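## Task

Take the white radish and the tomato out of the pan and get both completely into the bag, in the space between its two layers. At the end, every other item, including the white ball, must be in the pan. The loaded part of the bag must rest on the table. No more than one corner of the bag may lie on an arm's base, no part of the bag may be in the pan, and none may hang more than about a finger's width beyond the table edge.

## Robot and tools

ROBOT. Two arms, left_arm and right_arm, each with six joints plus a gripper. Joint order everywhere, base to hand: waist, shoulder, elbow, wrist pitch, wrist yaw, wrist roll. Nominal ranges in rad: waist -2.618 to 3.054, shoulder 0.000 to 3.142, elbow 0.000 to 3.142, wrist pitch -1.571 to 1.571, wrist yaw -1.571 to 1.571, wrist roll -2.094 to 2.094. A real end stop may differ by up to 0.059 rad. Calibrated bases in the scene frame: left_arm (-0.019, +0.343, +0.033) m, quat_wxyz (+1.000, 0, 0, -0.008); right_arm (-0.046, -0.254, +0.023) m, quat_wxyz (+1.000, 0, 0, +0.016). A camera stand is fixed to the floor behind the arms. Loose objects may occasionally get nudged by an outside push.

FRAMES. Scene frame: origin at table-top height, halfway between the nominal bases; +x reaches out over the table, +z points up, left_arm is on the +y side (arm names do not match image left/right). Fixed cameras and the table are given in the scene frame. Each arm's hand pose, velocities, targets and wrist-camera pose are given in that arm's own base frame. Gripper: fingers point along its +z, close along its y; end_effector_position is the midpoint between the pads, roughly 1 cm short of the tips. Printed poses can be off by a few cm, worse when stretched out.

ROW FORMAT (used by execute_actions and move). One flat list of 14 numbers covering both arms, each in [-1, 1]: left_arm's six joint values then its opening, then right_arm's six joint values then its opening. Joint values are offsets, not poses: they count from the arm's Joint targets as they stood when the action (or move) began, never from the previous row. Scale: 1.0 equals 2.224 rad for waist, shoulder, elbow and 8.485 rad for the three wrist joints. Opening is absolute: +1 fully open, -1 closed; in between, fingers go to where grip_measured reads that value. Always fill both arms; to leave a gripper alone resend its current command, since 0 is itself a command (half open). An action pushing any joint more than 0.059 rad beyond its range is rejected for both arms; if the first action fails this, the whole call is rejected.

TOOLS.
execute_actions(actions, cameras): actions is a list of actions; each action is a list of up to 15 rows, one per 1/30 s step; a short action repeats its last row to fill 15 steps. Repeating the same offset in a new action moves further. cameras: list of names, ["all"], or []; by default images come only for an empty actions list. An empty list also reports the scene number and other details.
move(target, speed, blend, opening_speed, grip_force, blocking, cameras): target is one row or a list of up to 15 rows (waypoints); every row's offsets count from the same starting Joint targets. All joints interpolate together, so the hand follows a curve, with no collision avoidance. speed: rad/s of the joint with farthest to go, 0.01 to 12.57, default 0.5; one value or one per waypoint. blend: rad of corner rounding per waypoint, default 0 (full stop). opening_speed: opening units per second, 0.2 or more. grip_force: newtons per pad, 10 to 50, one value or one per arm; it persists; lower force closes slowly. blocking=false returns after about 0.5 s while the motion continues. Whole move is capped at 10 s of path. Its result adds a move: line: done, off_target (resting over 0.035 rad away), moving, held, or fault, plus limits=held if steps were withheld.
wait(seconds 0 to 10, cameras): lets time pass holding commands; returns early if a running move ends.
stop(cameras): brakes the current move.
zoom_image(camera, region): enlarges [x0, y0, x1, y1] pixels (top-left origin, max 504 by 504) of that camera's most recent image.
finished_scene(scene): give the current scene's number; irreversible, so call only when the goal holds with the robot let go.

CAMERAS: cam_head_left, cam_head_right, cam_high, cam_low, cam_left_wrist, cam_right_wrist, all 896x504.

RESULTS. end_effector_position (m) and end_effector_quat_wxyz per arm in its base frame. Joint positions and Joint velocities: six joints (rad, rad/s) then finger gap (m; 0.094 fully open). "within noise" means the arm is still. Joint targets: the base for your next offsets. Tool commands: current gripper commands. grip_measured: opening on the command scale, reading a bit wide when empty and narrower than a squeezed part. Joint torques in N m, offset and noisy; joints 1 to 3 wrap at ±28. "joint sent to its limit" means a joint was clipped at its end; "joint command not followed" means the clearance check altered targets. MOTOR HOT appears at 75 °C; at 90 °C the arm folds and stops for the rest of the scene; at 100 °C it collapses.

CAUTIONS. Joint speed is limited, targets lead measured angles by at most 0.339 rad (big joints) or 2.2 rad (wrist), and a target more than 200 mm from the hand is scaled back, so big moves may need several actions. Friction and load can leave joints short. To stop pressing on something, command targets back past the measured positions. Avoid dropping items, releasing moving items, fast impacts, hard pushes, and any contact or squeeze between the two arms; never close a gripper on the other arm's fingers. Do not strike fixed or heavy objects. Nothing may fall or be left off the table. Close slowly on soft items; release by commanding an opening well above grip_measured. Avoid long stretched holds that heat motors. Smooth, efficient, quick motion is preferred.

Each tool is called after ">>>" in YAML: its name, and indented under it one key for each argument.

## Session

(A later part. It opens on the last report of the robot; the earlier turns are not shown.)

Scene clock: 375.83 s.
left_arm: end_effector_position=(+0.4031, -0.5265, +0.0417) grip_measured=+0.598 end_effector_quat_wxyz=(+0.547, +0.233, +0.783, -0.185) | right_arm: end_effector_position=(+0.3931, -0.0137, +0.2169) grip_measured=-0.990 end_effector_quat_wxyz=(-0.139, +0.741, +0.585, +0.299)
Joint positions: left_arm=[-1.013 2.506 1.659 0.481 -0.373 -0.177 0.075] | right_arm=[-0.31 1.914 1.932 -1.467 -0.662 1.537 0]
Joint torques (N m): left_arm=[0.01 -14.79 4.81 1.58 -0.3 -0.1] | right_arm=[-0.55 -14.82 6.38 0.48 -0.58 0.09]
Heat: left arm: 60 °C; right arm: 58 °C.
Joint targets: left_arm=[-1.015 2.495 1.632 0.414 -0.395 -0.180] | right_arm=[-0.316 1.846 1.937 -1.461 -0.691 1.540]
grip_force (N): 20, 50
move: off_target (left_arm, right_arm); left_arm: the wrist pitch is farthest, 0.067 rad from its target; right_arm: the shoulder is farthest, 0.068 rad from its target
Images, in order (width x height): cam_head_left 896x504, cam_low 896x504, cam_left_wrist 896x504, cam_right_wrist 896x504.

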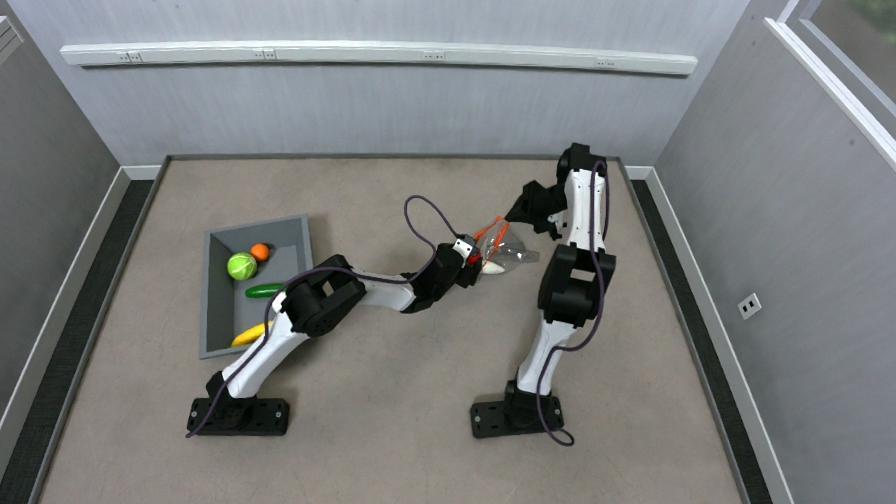

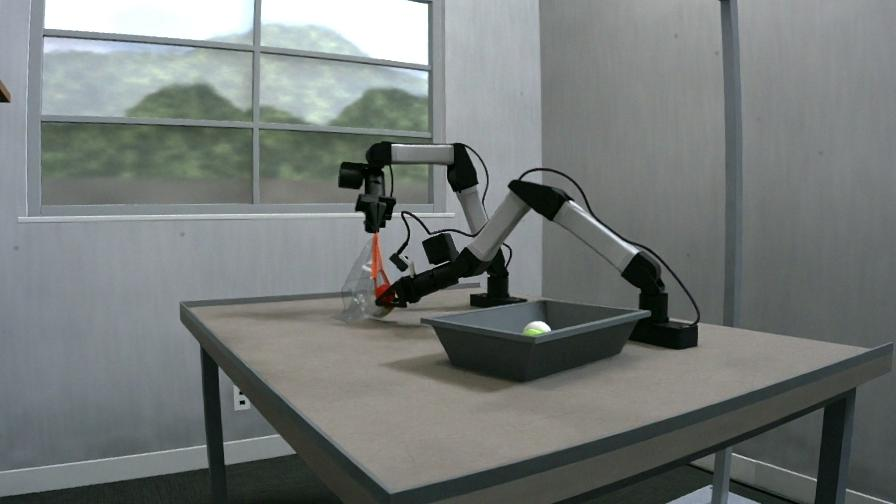

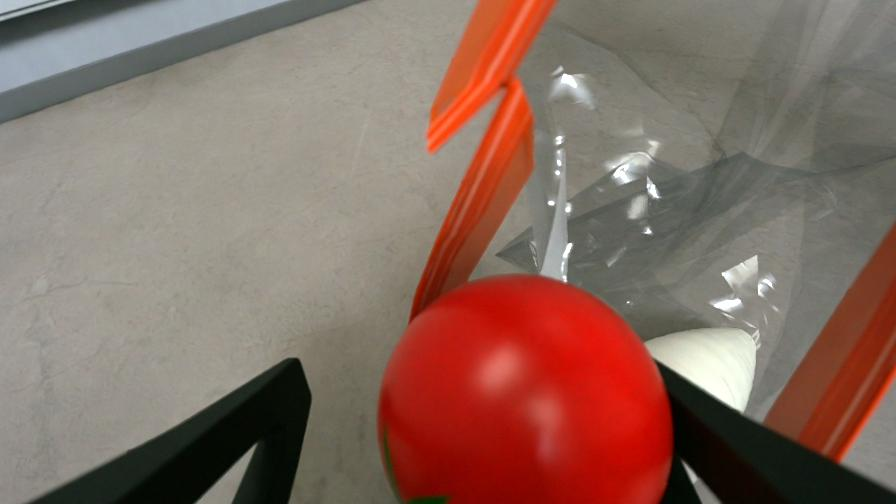

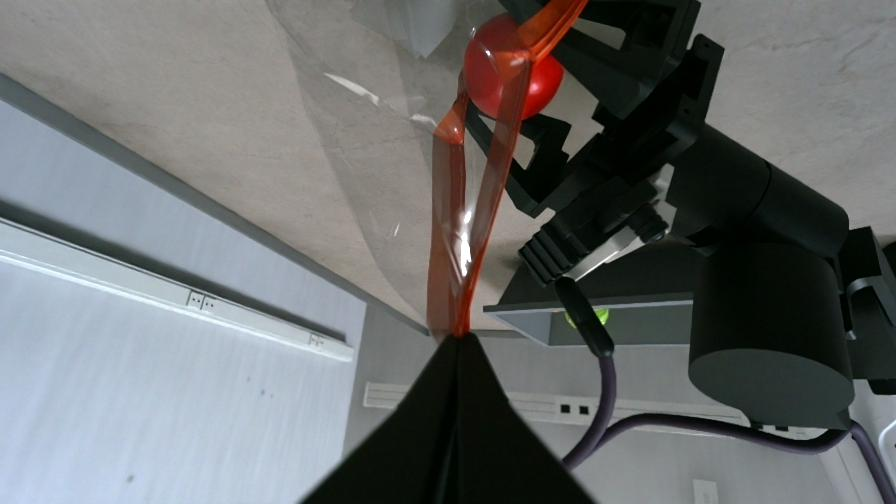

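>>> execute_actions:
  actions: []

Scene clock: 377.13 s.
left_arm: end_effector_position=(+0.4032, -0.5264, +0.0417) grip_measured=+0.598 end_effector_quat_wxyz=(+0.547, +0.233, +0.783, -0.185) | right_arm: end_effector_position=(+0.3931, -0.0137, +0.2169) grip_measured=-0.990 end_effector_quat_wxyz=(-0.139, +0.741, +0.585, +0.299)
Joint positions: left_arm=[-1.013 2.506 1.659 0.481 -0.373 -0.177 0.075] | right_arm=[-0.31 1.914 1.932 -1.467 -0.662 1.537 0]
Joint velocities: within noise
Joint torques (N m): left_arm=[0.03 -14.8 4.86 1.58 -0.29 -0.09] | right_arm=[-0.55 -14.8 6.37 0.48 -0.58 0.09]
Heat: left arm: 60 °C; right arm: 58 °C.
Joint targets: left_arm=[-1.015 2.495 1.632 0.414 -0.395 -0.180] | right_arm=[-0.316 1.846 1.937 -1.461 -0.691 1.540]
Tool commands: left_gripper/opening=+0.6 right_gripper/opening=-1.0
grip_force (N): 20, 50

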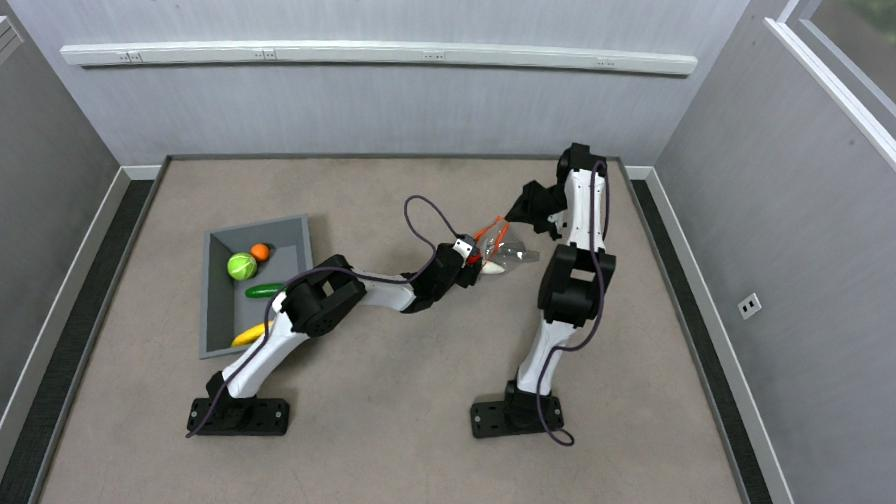

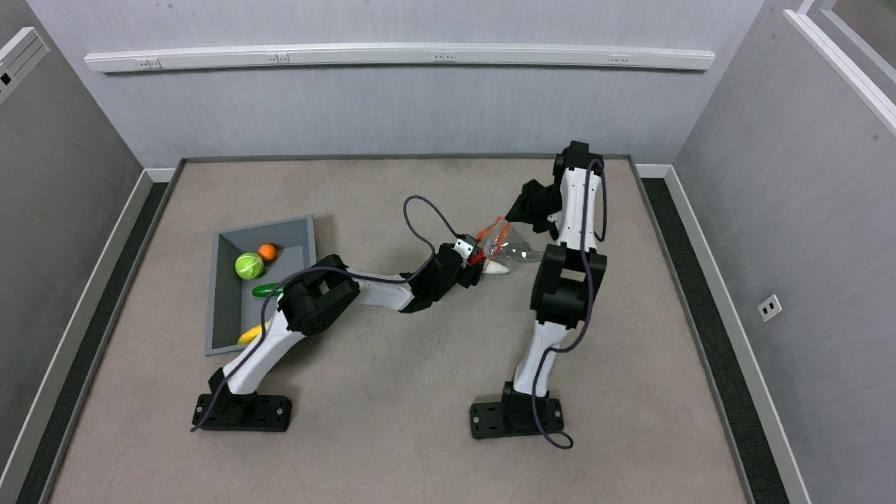

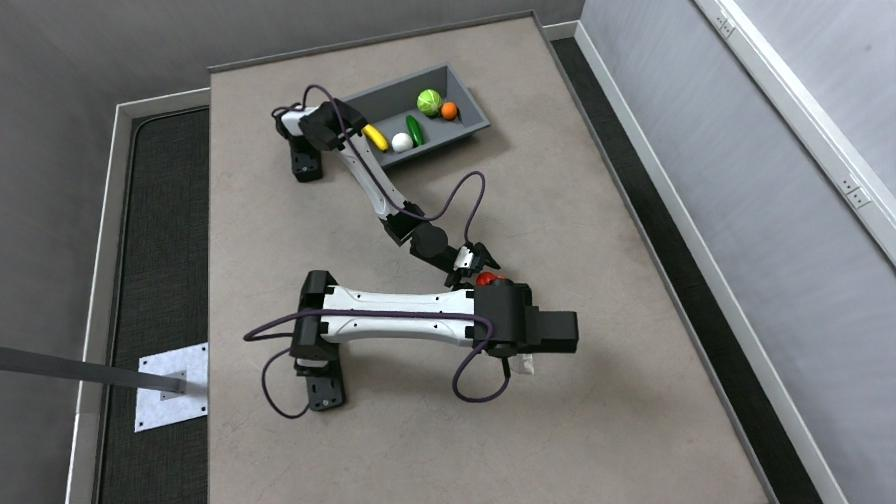

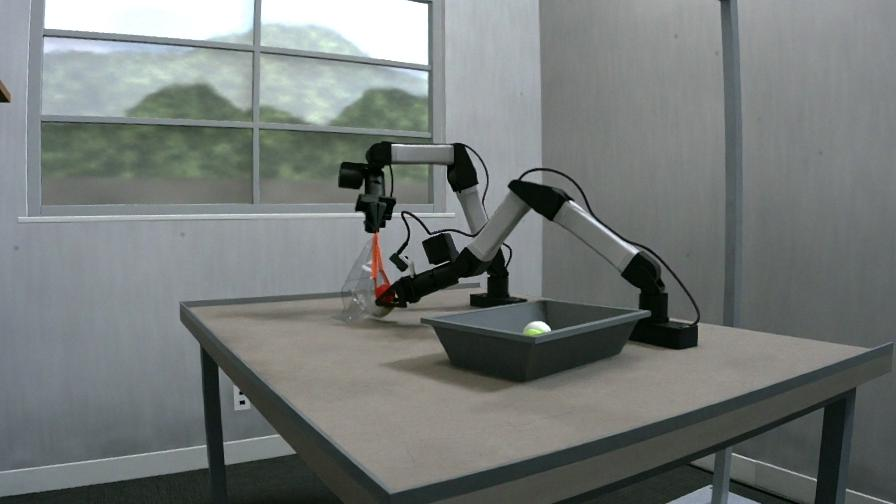

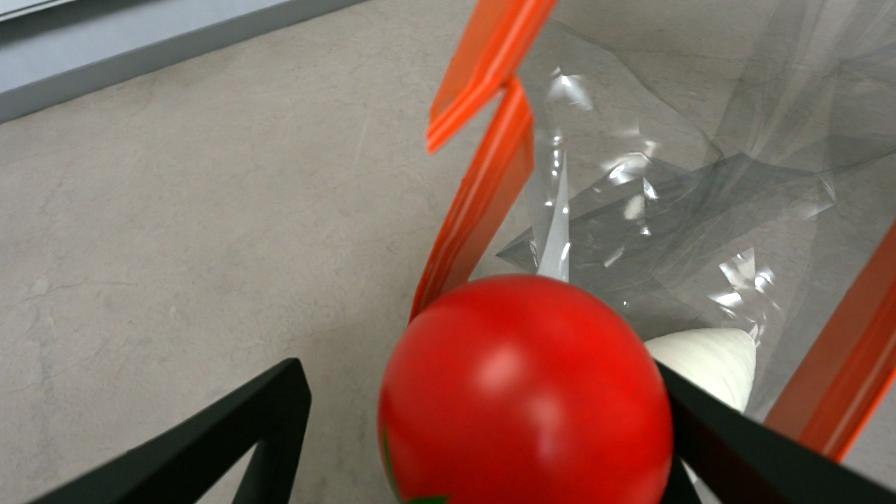

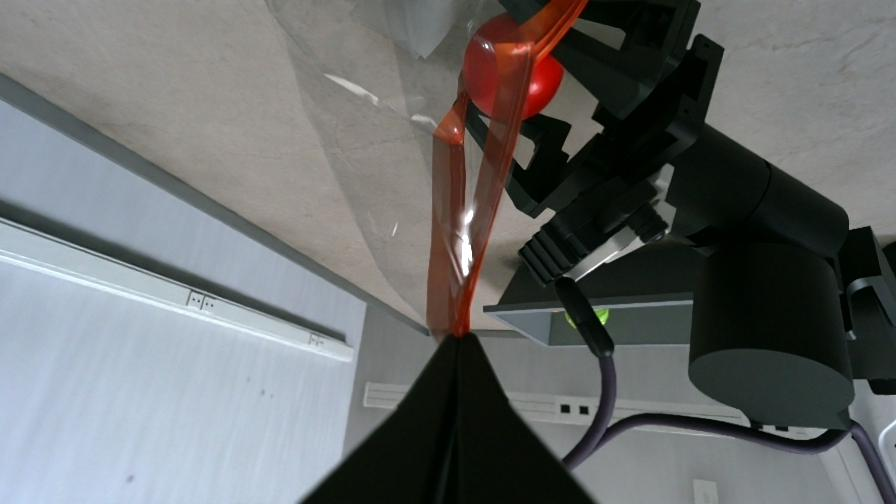

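>>> zoom_image:
  camera: "cam_right_wrist"
  region: [400, 0, 680, 200]

>>> zoom_image:
  camera: "cam_low"
  region: [320, 220, 440, 335]

>>> zoom_image:
  camera: "cam_head_left"
  region: [430, 190, 560, 290]

Scaled by 1.800 from the camera's 896x504 image, which has a finer 1280x720 frame.

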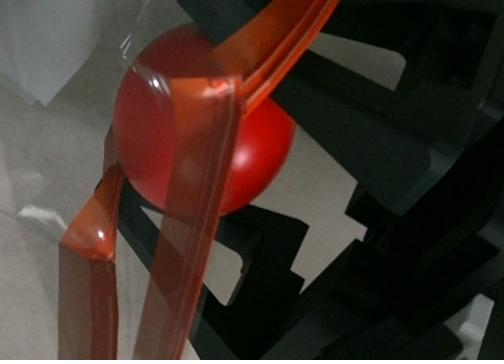

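Scaled by 4.200 from the camera's 896x504 image, which has a finer 1280x720 frame.

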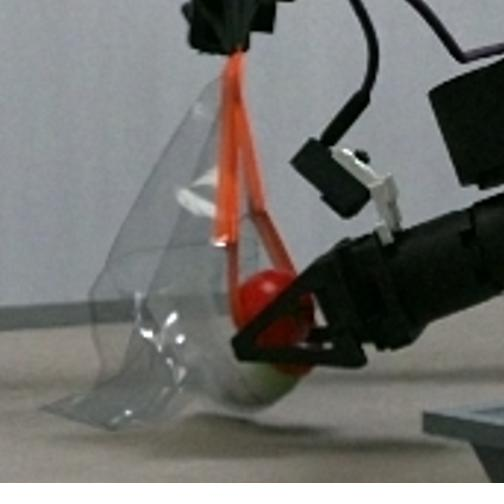

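Scaled by 3.877 from the camera's 896x504 image, which has a finer 1280x720 frame.

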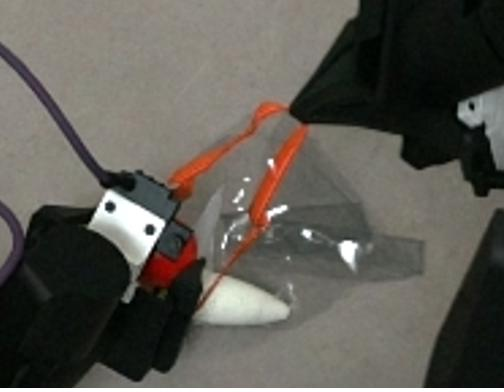

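>>> move:
  target:
    - [0,0,0,0,0,0,-0.25,0,0,0,0,0,0,-1]
    - [0.0103,0.06,0.187,-0.055,0.0087,-0.0131,-0.25,0,0,0,0,0,0,-1]
  opening_speed: 0.6
  speed: 0.4
  cameras: ["cam_low","cam_head_left","cam_left_wrist","cam_right_wrist"]

Scene clock: 383.97 s.
left_arm: end_effector_position=(+0.4178, -0.5493, +0.0503) grip_measured=-0.004 end_effector_quat_wxyz=(+0.473, +0.229, +0.833, -0.172) | right_arm: end_effector_position=(+0.3916, -0.0120, +0.2240) grip_measured=-0.990 end_effector_quat_wxyz=(-0.135, +0.738, +0.586, +0.306)
Joint positions: left_arm=[-1.003 2.588 2.035 0.002 -0.333 -0.278 0.047] | right_arm=[-0.31 1.897 1.932 -1.467 -0.671 1.537 0]
Joint torques (N m): left_arm=[1.05 -11.82 9.54 1.6 0.02 -0.16] | right_arm=[-0.55 -13.14 6.38 0.51 -0.5 0.09]
Heat: left arm: 60 °C; right arm: 58 °C.
Joint targets: left_arm=[-0.993 2.628 2.048 -0.052 -0.321 -0.291] | right_arm=[-0.316 1.846 1.937 -1.461 -0.691 1.540]
grip_force (N): 20, 50
move: off_target (left_arm, right_arm); left_arm: the wrist pitch is farthest, 0.055 rad from its target; right_arm: the shoulder is farthest, 0.051 rad from its target
Images, in order (width x height): cam_head_left 896x504, cam_low 896x504, cam_left_wrist 896x504, cam_right_wrist 896x504.

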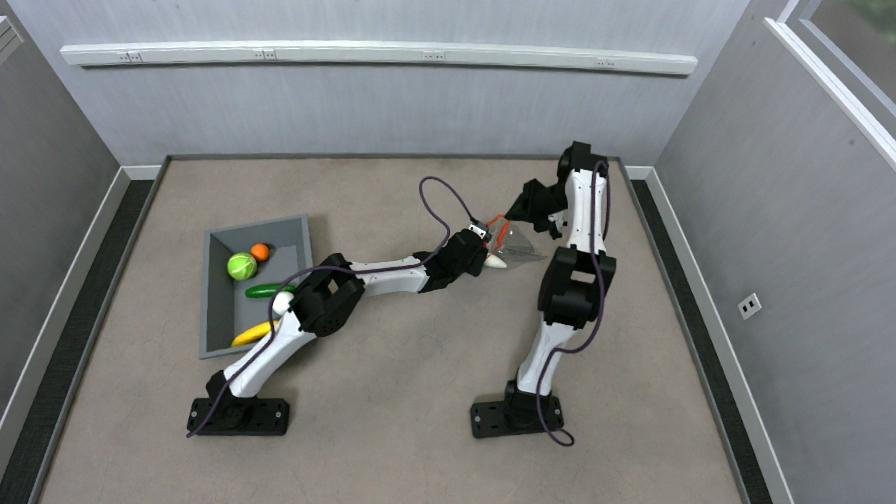

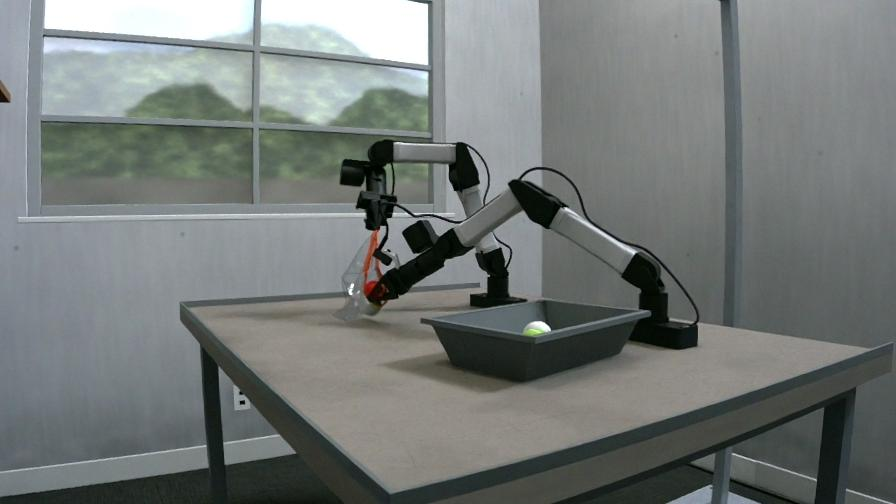

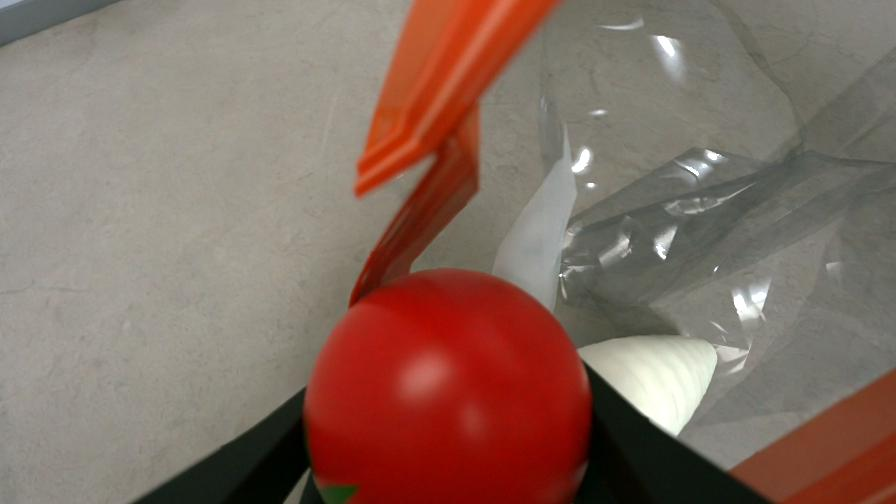

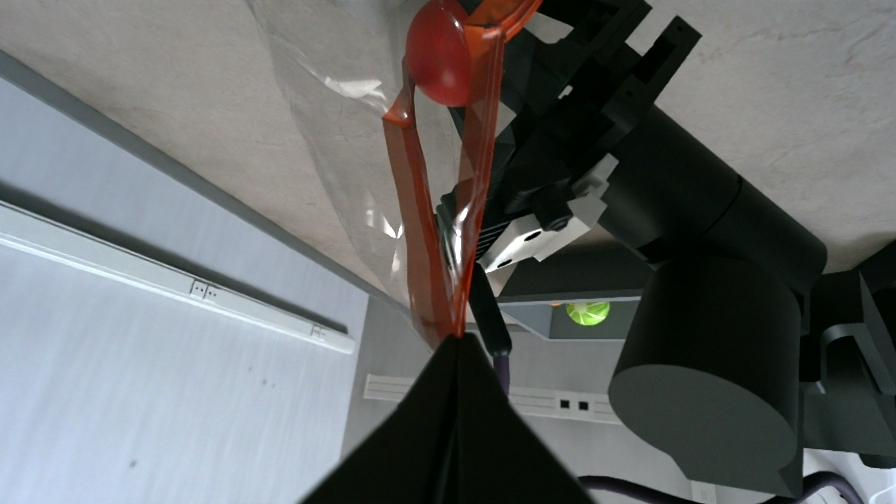

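>>> move:
  target: [0.0108,0.06,0.186,-0.055,0.0087,0,-0.25,0,0,0,0,0,0,-1]
  speed: 0.4
  cameras: ["cam_low","cam_head_left","cam_left_wrist","cam_right_wrist"]

>>> zoom_image:
  camera: "cam_low"
  region: [320, 220, 440, 335]

>>> zoom_image:
  camera: "cam_head_left"
  region: [430, 190, 560, 290]

Scene clock: 386.07 s.
left_arm: end_effector_position=(+0.4224, -0.5502, +0.0516) grip_measured=-0.004 end_effector_quat_wxyz=(+0.394, +0.263, +0.869, -0.141) | right_arm: end_effector_position=(+0.3922, -0.0122, +0.2241) grip_measured=-0.990 end_effector_quat_wxyz=(-0.134, +0.737, +0.587, +0.307)
Joint positions: left_arm=[-0.98 2.718 2.449 -0.468 -0.258 -0.279 0.047] | right_arm=[-0.31 1.897 1.932 -1.463 -0.671 1.537 0]
Joint torques (N m): left_arm=[1.13 -12.26 9.58 1.45 -0.01 -0.16] | right_arm=[-0.55 -13.14 6.39 0.49 -0.5 0.09]
Heat: left arm: 60 °C; right arm: 58 °C.
Joint targets: left_arm=[-0.968 2.762 2.461 -0.519 -0.247 -0.291] | right_arm=[-0.316 1.846 1.937 -1.461 -0.691 1.540]
grip_force (N): 20, 50
move: off_target (left_arm, right_arm); left_arm: the wrist pitch is farthest, 0.051 rad from its target; right_arm: the shoulder is farthest, 0.051 rad from its target
Images, in order (width x height): cam_head_left 896x504, cam_low 896x504, cam_left_wrist 896x504, cam_right_wrist 896x504.

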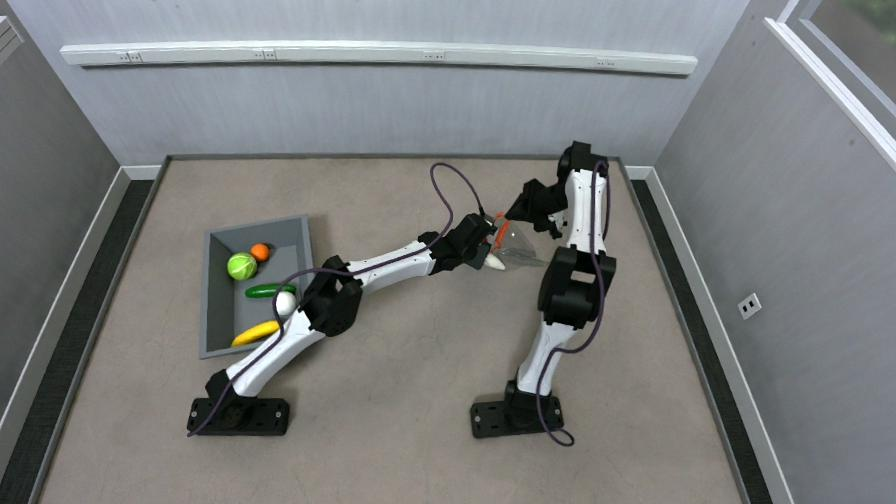

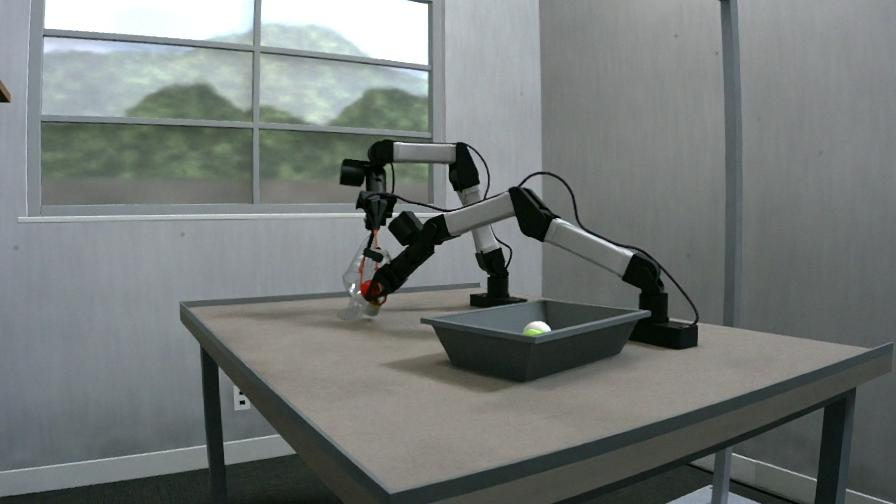

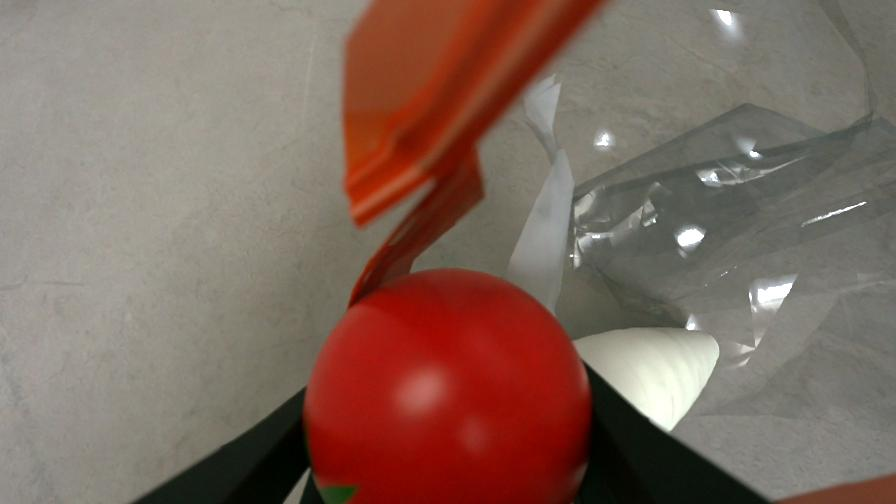

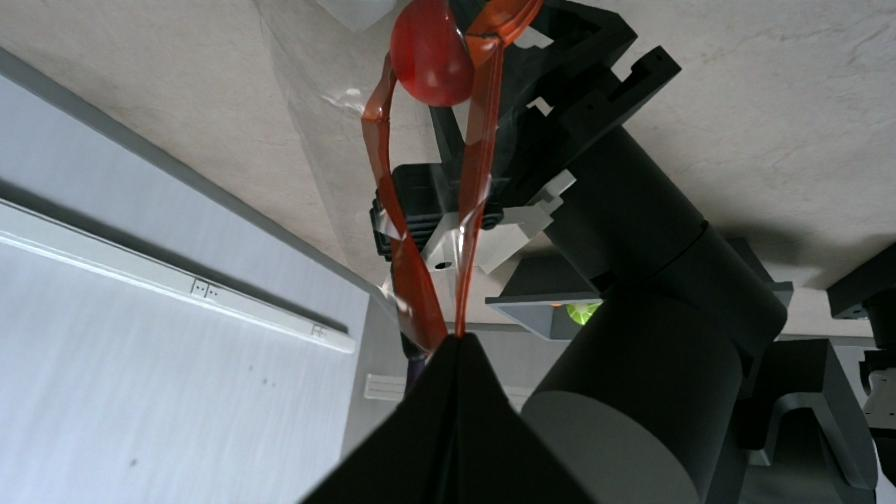

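Scaled by 4.200 from the camera's 896x504 image, which has a finer 1280x720 frame.

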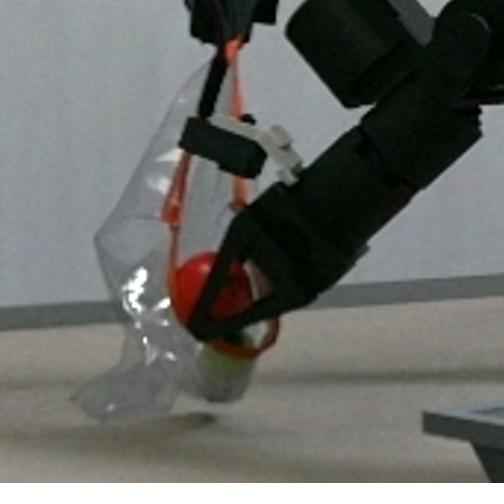

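Scaled by 3.877 from the camera's 896x504 image, which has a finer 1280x720 frame.

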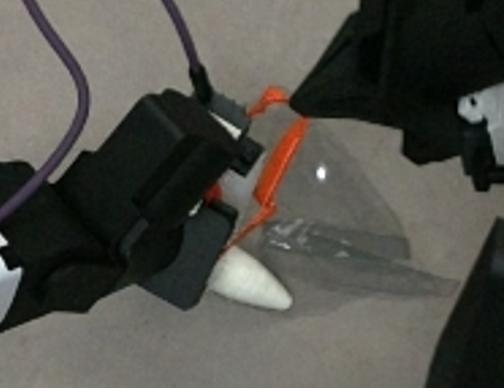

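>>> move:
  target: [0,0.036,0,0.004,0,0,-0.25,0,0,0,0,0,0,-1]
  speed: 0.25
  cameras: ["cam_low"]

>>> zoom_image:
  camera: "cam_low"
  region: [320, 220, 440, 335]

Scene clock: 387.37 s.
left_arm: end_effector_position=(+0.4281, -0.5615, +0.0407) grip_measured=-0.005 end_effector_quat_wxyz=(+0.408, +0.259, +0.861, -0.158) | right_arm: end_effector_position=(+0.3933, -0.0156, +0.2208) grip_measured=-0.990 end_effector_quat_wxyz=(-0.125, +0.740, +0.589, +0.301)
Joint positions: left_arm=[-0.98 2.769 2.471 -0.393 -0.249 -0.279 0.047] | right_arm=[-0.31 1.897 1.927 -1.452 -0.65 1.537 0]
Joint torques (N m): left_arm=[1.17 -10.19 7.49 1.04 -0.09 -0.15] | right_arm=[-0.55 -13.15 6.93 0.38 -0.69 0.09]
Heat: left arm: 59 °C; right arm: 58 °C.
Joint targets: left_arm=[-0.968 2.841 2.461 -0.485 -0.247 -0.291] | right_arm=[-0.316 1.846 1.937 -1.460 -0.691 1.540]
grip_force (N): 20, 50
move: off_target (left_arm, right_arm); left_arm: the wrist pitch is farthest, 0.092 rad from its target; right_arm: the shoulder is farthest, 0.051 rad from its target
Images, in order (width x height): cam_low 896x504.

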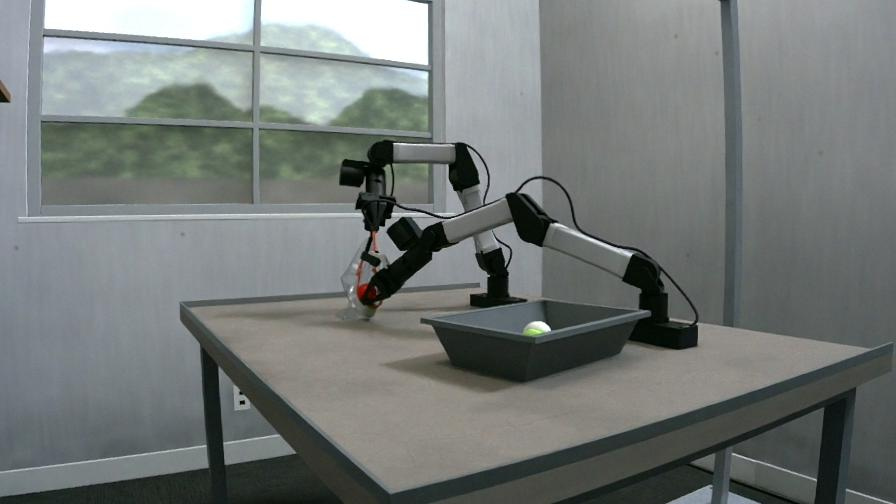

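Scaled by 4.200 from the camera's 896x504 image, which has a finer 1280x720 frame.

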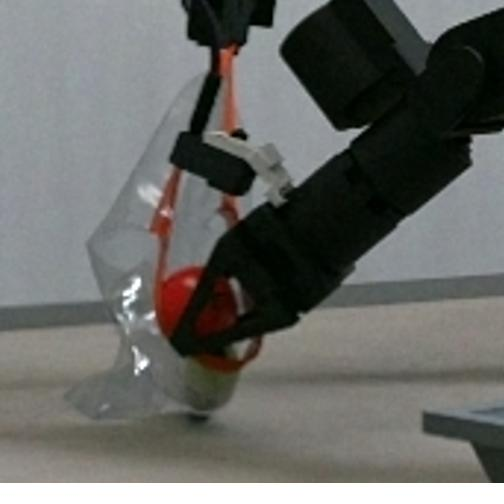

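>>> move:
  target: [0,0,0,0,0,0,-0.25,-0.0315,0.05,0.016,0.0083,0,0,-1]
  speed: 0.25
  cameras: ["cam_low","cam_left_wrist","cam_right_wrist","cam_head_left"]

>>> zoom_image:
  camera: "cam_low"
  region: [320, 220, 440, 335]

>>> zoom_image:
  camera: "cam_head_left"
  region: [430, 190, 560, 290]

Scene clock: 390.37 s.
left_arm: end_effector_position=(+0.4270, -0.5603, +0.0294) grip_measured=-0.005 end_effector_quat_wxyz=(+0.401, +0.258, +0.865, -0.155) | right_arm: end_effector_position=(+0.4071, -0.0465, +0.2025) grip_measured=-0.990 end_effector_quat_wxyz=(-0.123, +0.758, +0.561, +0.308)
Joint positions: left_arm=[-0.98 2.784 2.471 -0.395 -0.248 -0.286 0.047] | right_arm=[-0.378 1.959 1.934 -1.408 -0.664 1.537 0]
Joint torques (N m): left_arm=[1.17 -11.44 7.45 1.06 -0.09 -0.11] | right_arm=[-0.76 -9.47 9.7 0.62 -0.57 0.09]
Heat: left arm: 59 °C; right arm: 58 °C.
Joint targets: left_arm=[-0.968 2.841 2.461 -0.485 -0.247 -0.291] | right_arm=[-0.387 1.958 1.972 -1.390 -0.691 1.540]
grip_force (N): 20, 50
move: off_target (left_arm, right_arm); left_arm: the wrist pitch is farthest, 0.090 rad from its target; right_arm: the elbow is farthest, 0.039 rad from its target
Images, in order (width x height): cam_head_left 896x504, cam_low 896x504, cam_left_wrist 896x504, cam_right_wrist 896x504.

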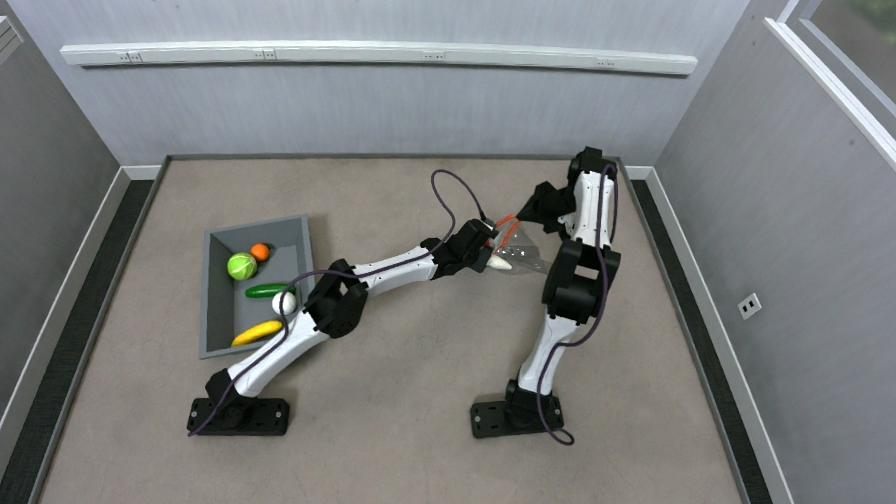

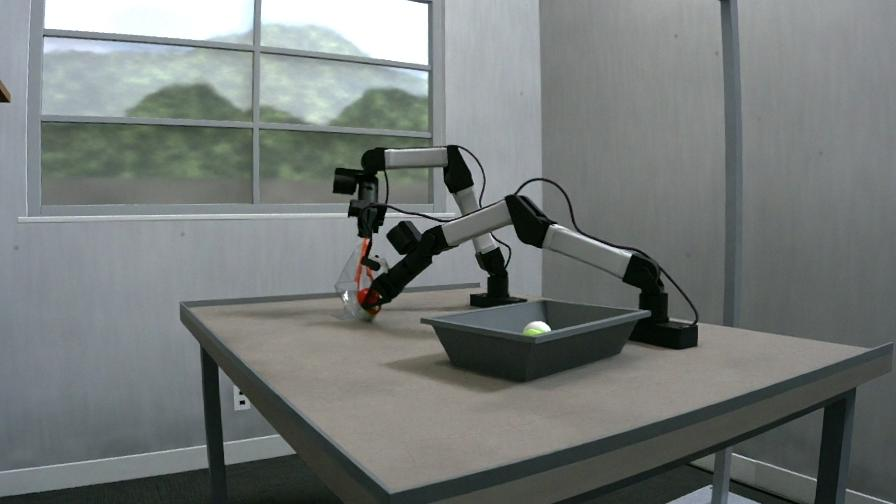

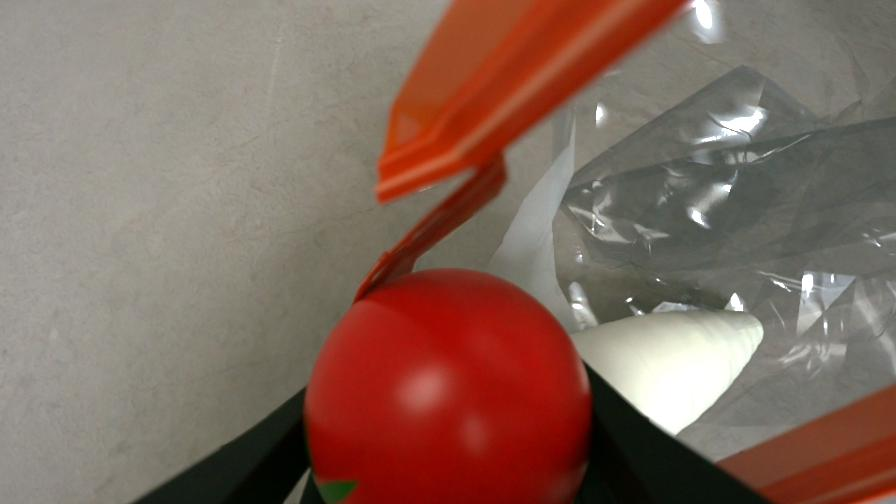

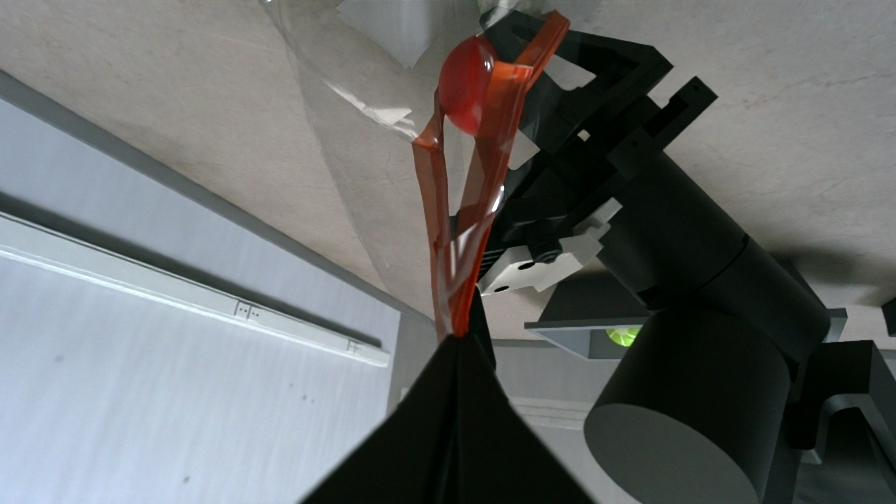

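Scaled by 4.200 from the camera's 896x504 image, which has a finer 1280x720 frame.

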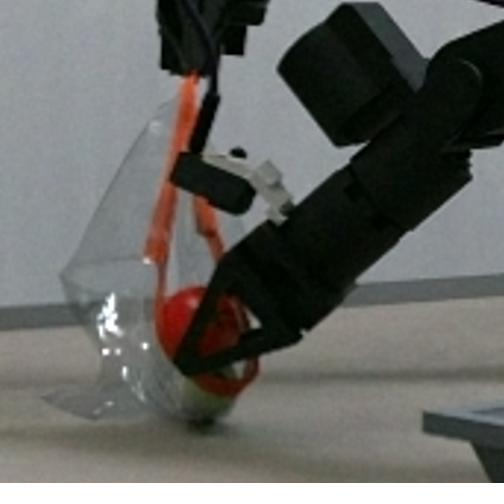

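Scaled by 3.877 from the camera's 896x504 image, which has a finer 1280x720 frame.

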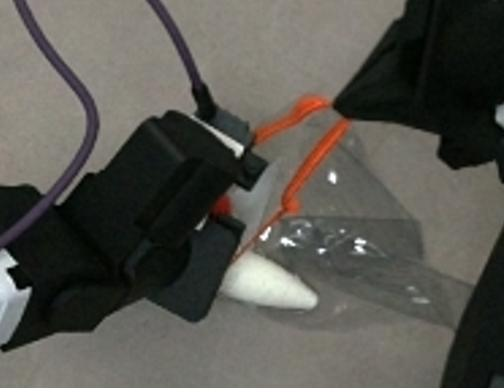

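>>> move:
  target: [-0.006,0.045,0.0526,0.0336,-0.0074,0.0124,-0.25,0,0,0,0,0,0,-1]
  speed: 0.25
  cameras: ["cam_left_wrist","cam_right_wrist"]

>>> zoom_image:
  camera: "cam_right_wrist"
  region: [380, 0, 660, 200]

>>> wait:
  seconds: 0
  cameras: ["cam_low","cam_head_left"]

>>> zoom_image:
  camera: "cam_low"
  region: [320, 220, 440, 335]

>>> zoom_image:
  camera: "cam_head_left"
  region: [430, 190, 560, 290]

Scene clock: 392.80 s.
left_arm: end_effector_position=(+0.4514, -0.5850, +0.0347) grip_measured=-0.005 end_effector_quat_wxyz=(+0.483, +0.258, +0.818, -0.176) | right_arm: end_effector_position=(+0.4096, -0.0465, +0.2051) grip_measured=-0.990 end_effector_quat_wxyz=(-0.120, +0.756, +0.562, +0.313)
Joint positions: left_arm=[-0.98 2.899 2.563 -0.177 -0.287 -0.202 0.047] | right_arm=[-0.378 1.959 1.94 -1.4 -0.67 1.537 0]
Joint torques (N m): left_arm=[0.13 -12.93 10.11 2.01 -0.32 0.07] | right_arm=[-0.77 -9.47 9.13 0.57 -0.5 0.08]
Heat: left arm: 59 °C; right arm: 57 °C.
Joint targets: left_arm=[-0.982 2.942 2.578 -0.200 -0.310 -0.186] | right_arm=[-0.387 1.958 1.972 -1.390 -0.691 1.540]
grip_force (N): 20, 50
move: off_target (left_arm); left_arm: the shoulder is farthest, 0.043 rad from its target
Images, in order (width x height): cam_left_wrist 896x504, cam_right_wrist 896x504.

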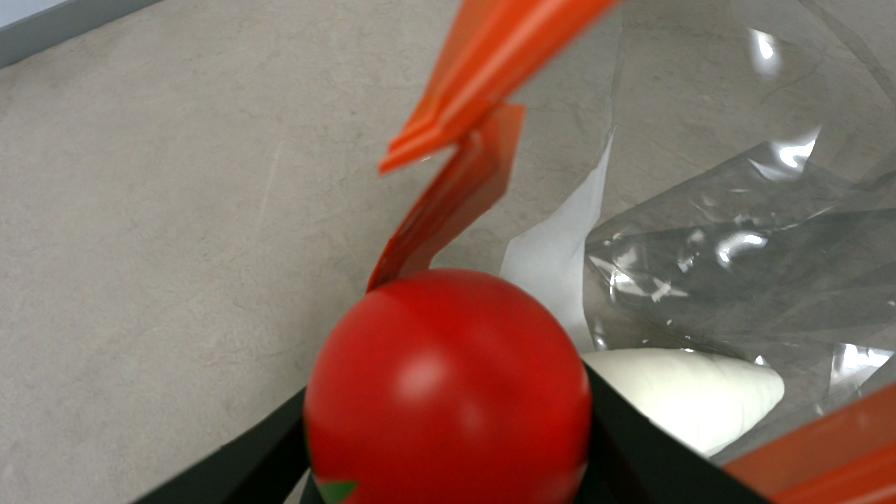

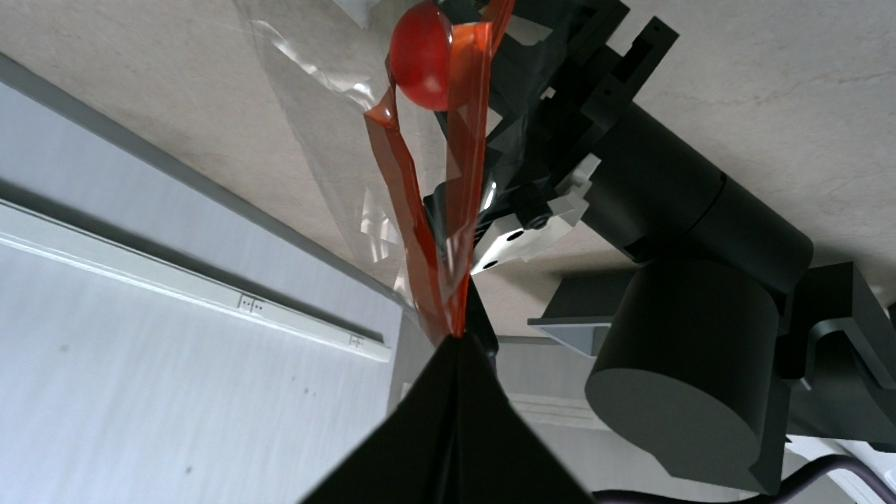

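Scaled by 1.800 from the camera's 896x504 image, which has a finer 1280x720 frame.

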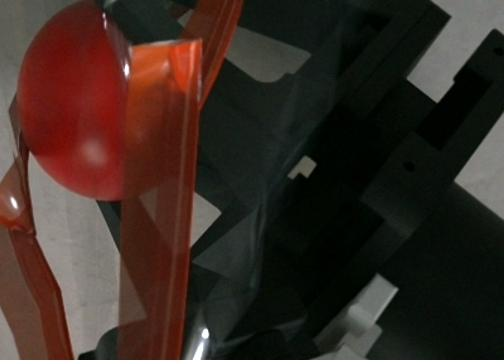

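Scene clock: 392.80 s.
left_arm: end_effector_position=(+0.4514, -0.5850, +0.0347) grip_measured=-0.005 end_effector_quat_wxyz=(+0.483, +0.258, +0.818, -0.176) | right_arm: end_effector_position=(+0.4096, -0.0465, +0.2051) grip_measured=-0.990 end_effector_quat_wxyz=(-0.120, +0.756, +0.562, +0.313)
Joint positions: left_arm=[-0.98 2.899 2.563 -0.177 -0.287 -0.202 0.047] | right_arm=[-0.378 1.959 1.94 -1.4 -0.67 1.537 0]
Joint torques (N m): left_arm=[0.13 -12.93 10.11 2.01 -0.32 0.07] | right_arm=[-0.77 -9.47 9.13 0.57 -0.5 0.08]
Heat: left arm: 59 °C; right arm: 57 °C.
Joint targets: left_arm=[-0.982 2.942 2.578 -0.200 -0.310 -0.186] | right_arm=[-0.387 1.958 1.972 -1.390 -0.691 1.540]
Tool commands: left_gripper/opening=-0.25 right_gripper/opening=-1.0
grip_force (N): 20, 50
Images, in order (width x height): cam_head_left 896x504, cam_low 896x504.

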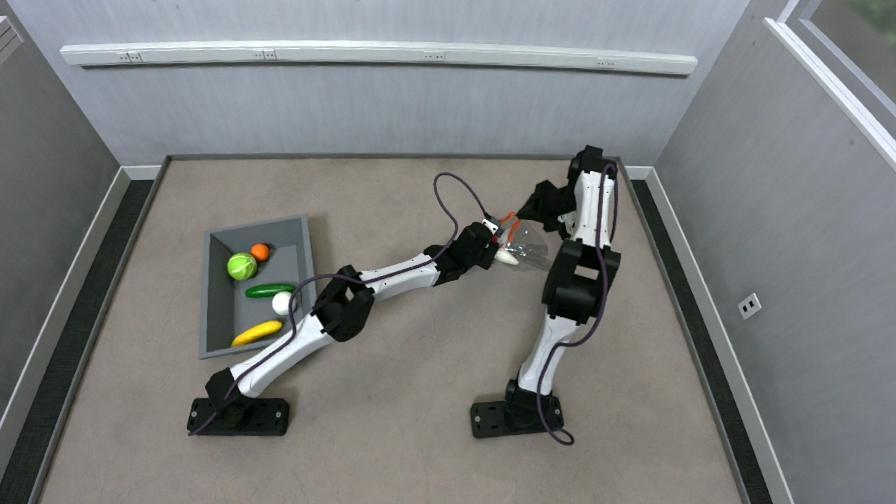

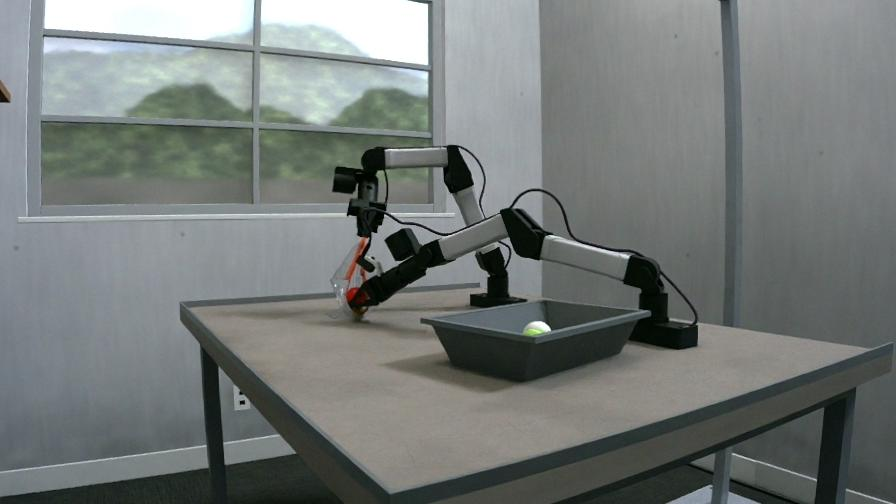

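Scaled by 4.200 from the camera's 896x504 image, which has a finer 1280x720 frame.

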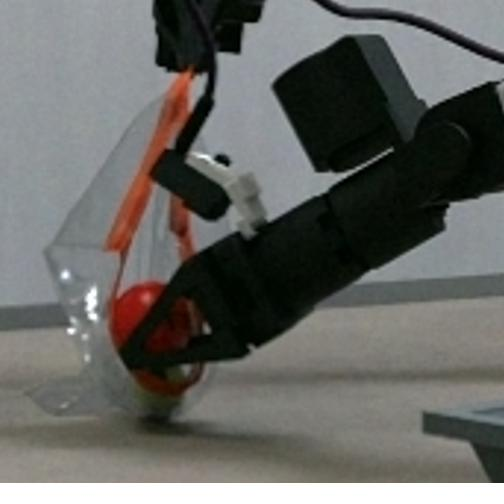

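Scaled by 3.877 from the camera's 896x504 image, which has a finer 1280x720 frame.

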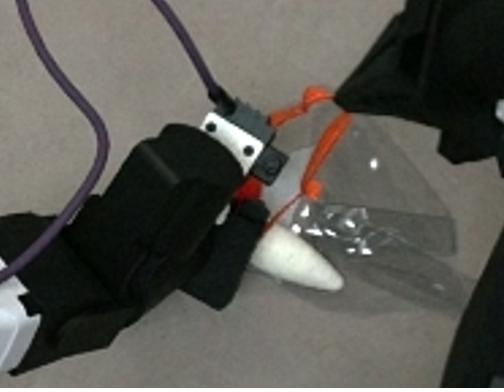

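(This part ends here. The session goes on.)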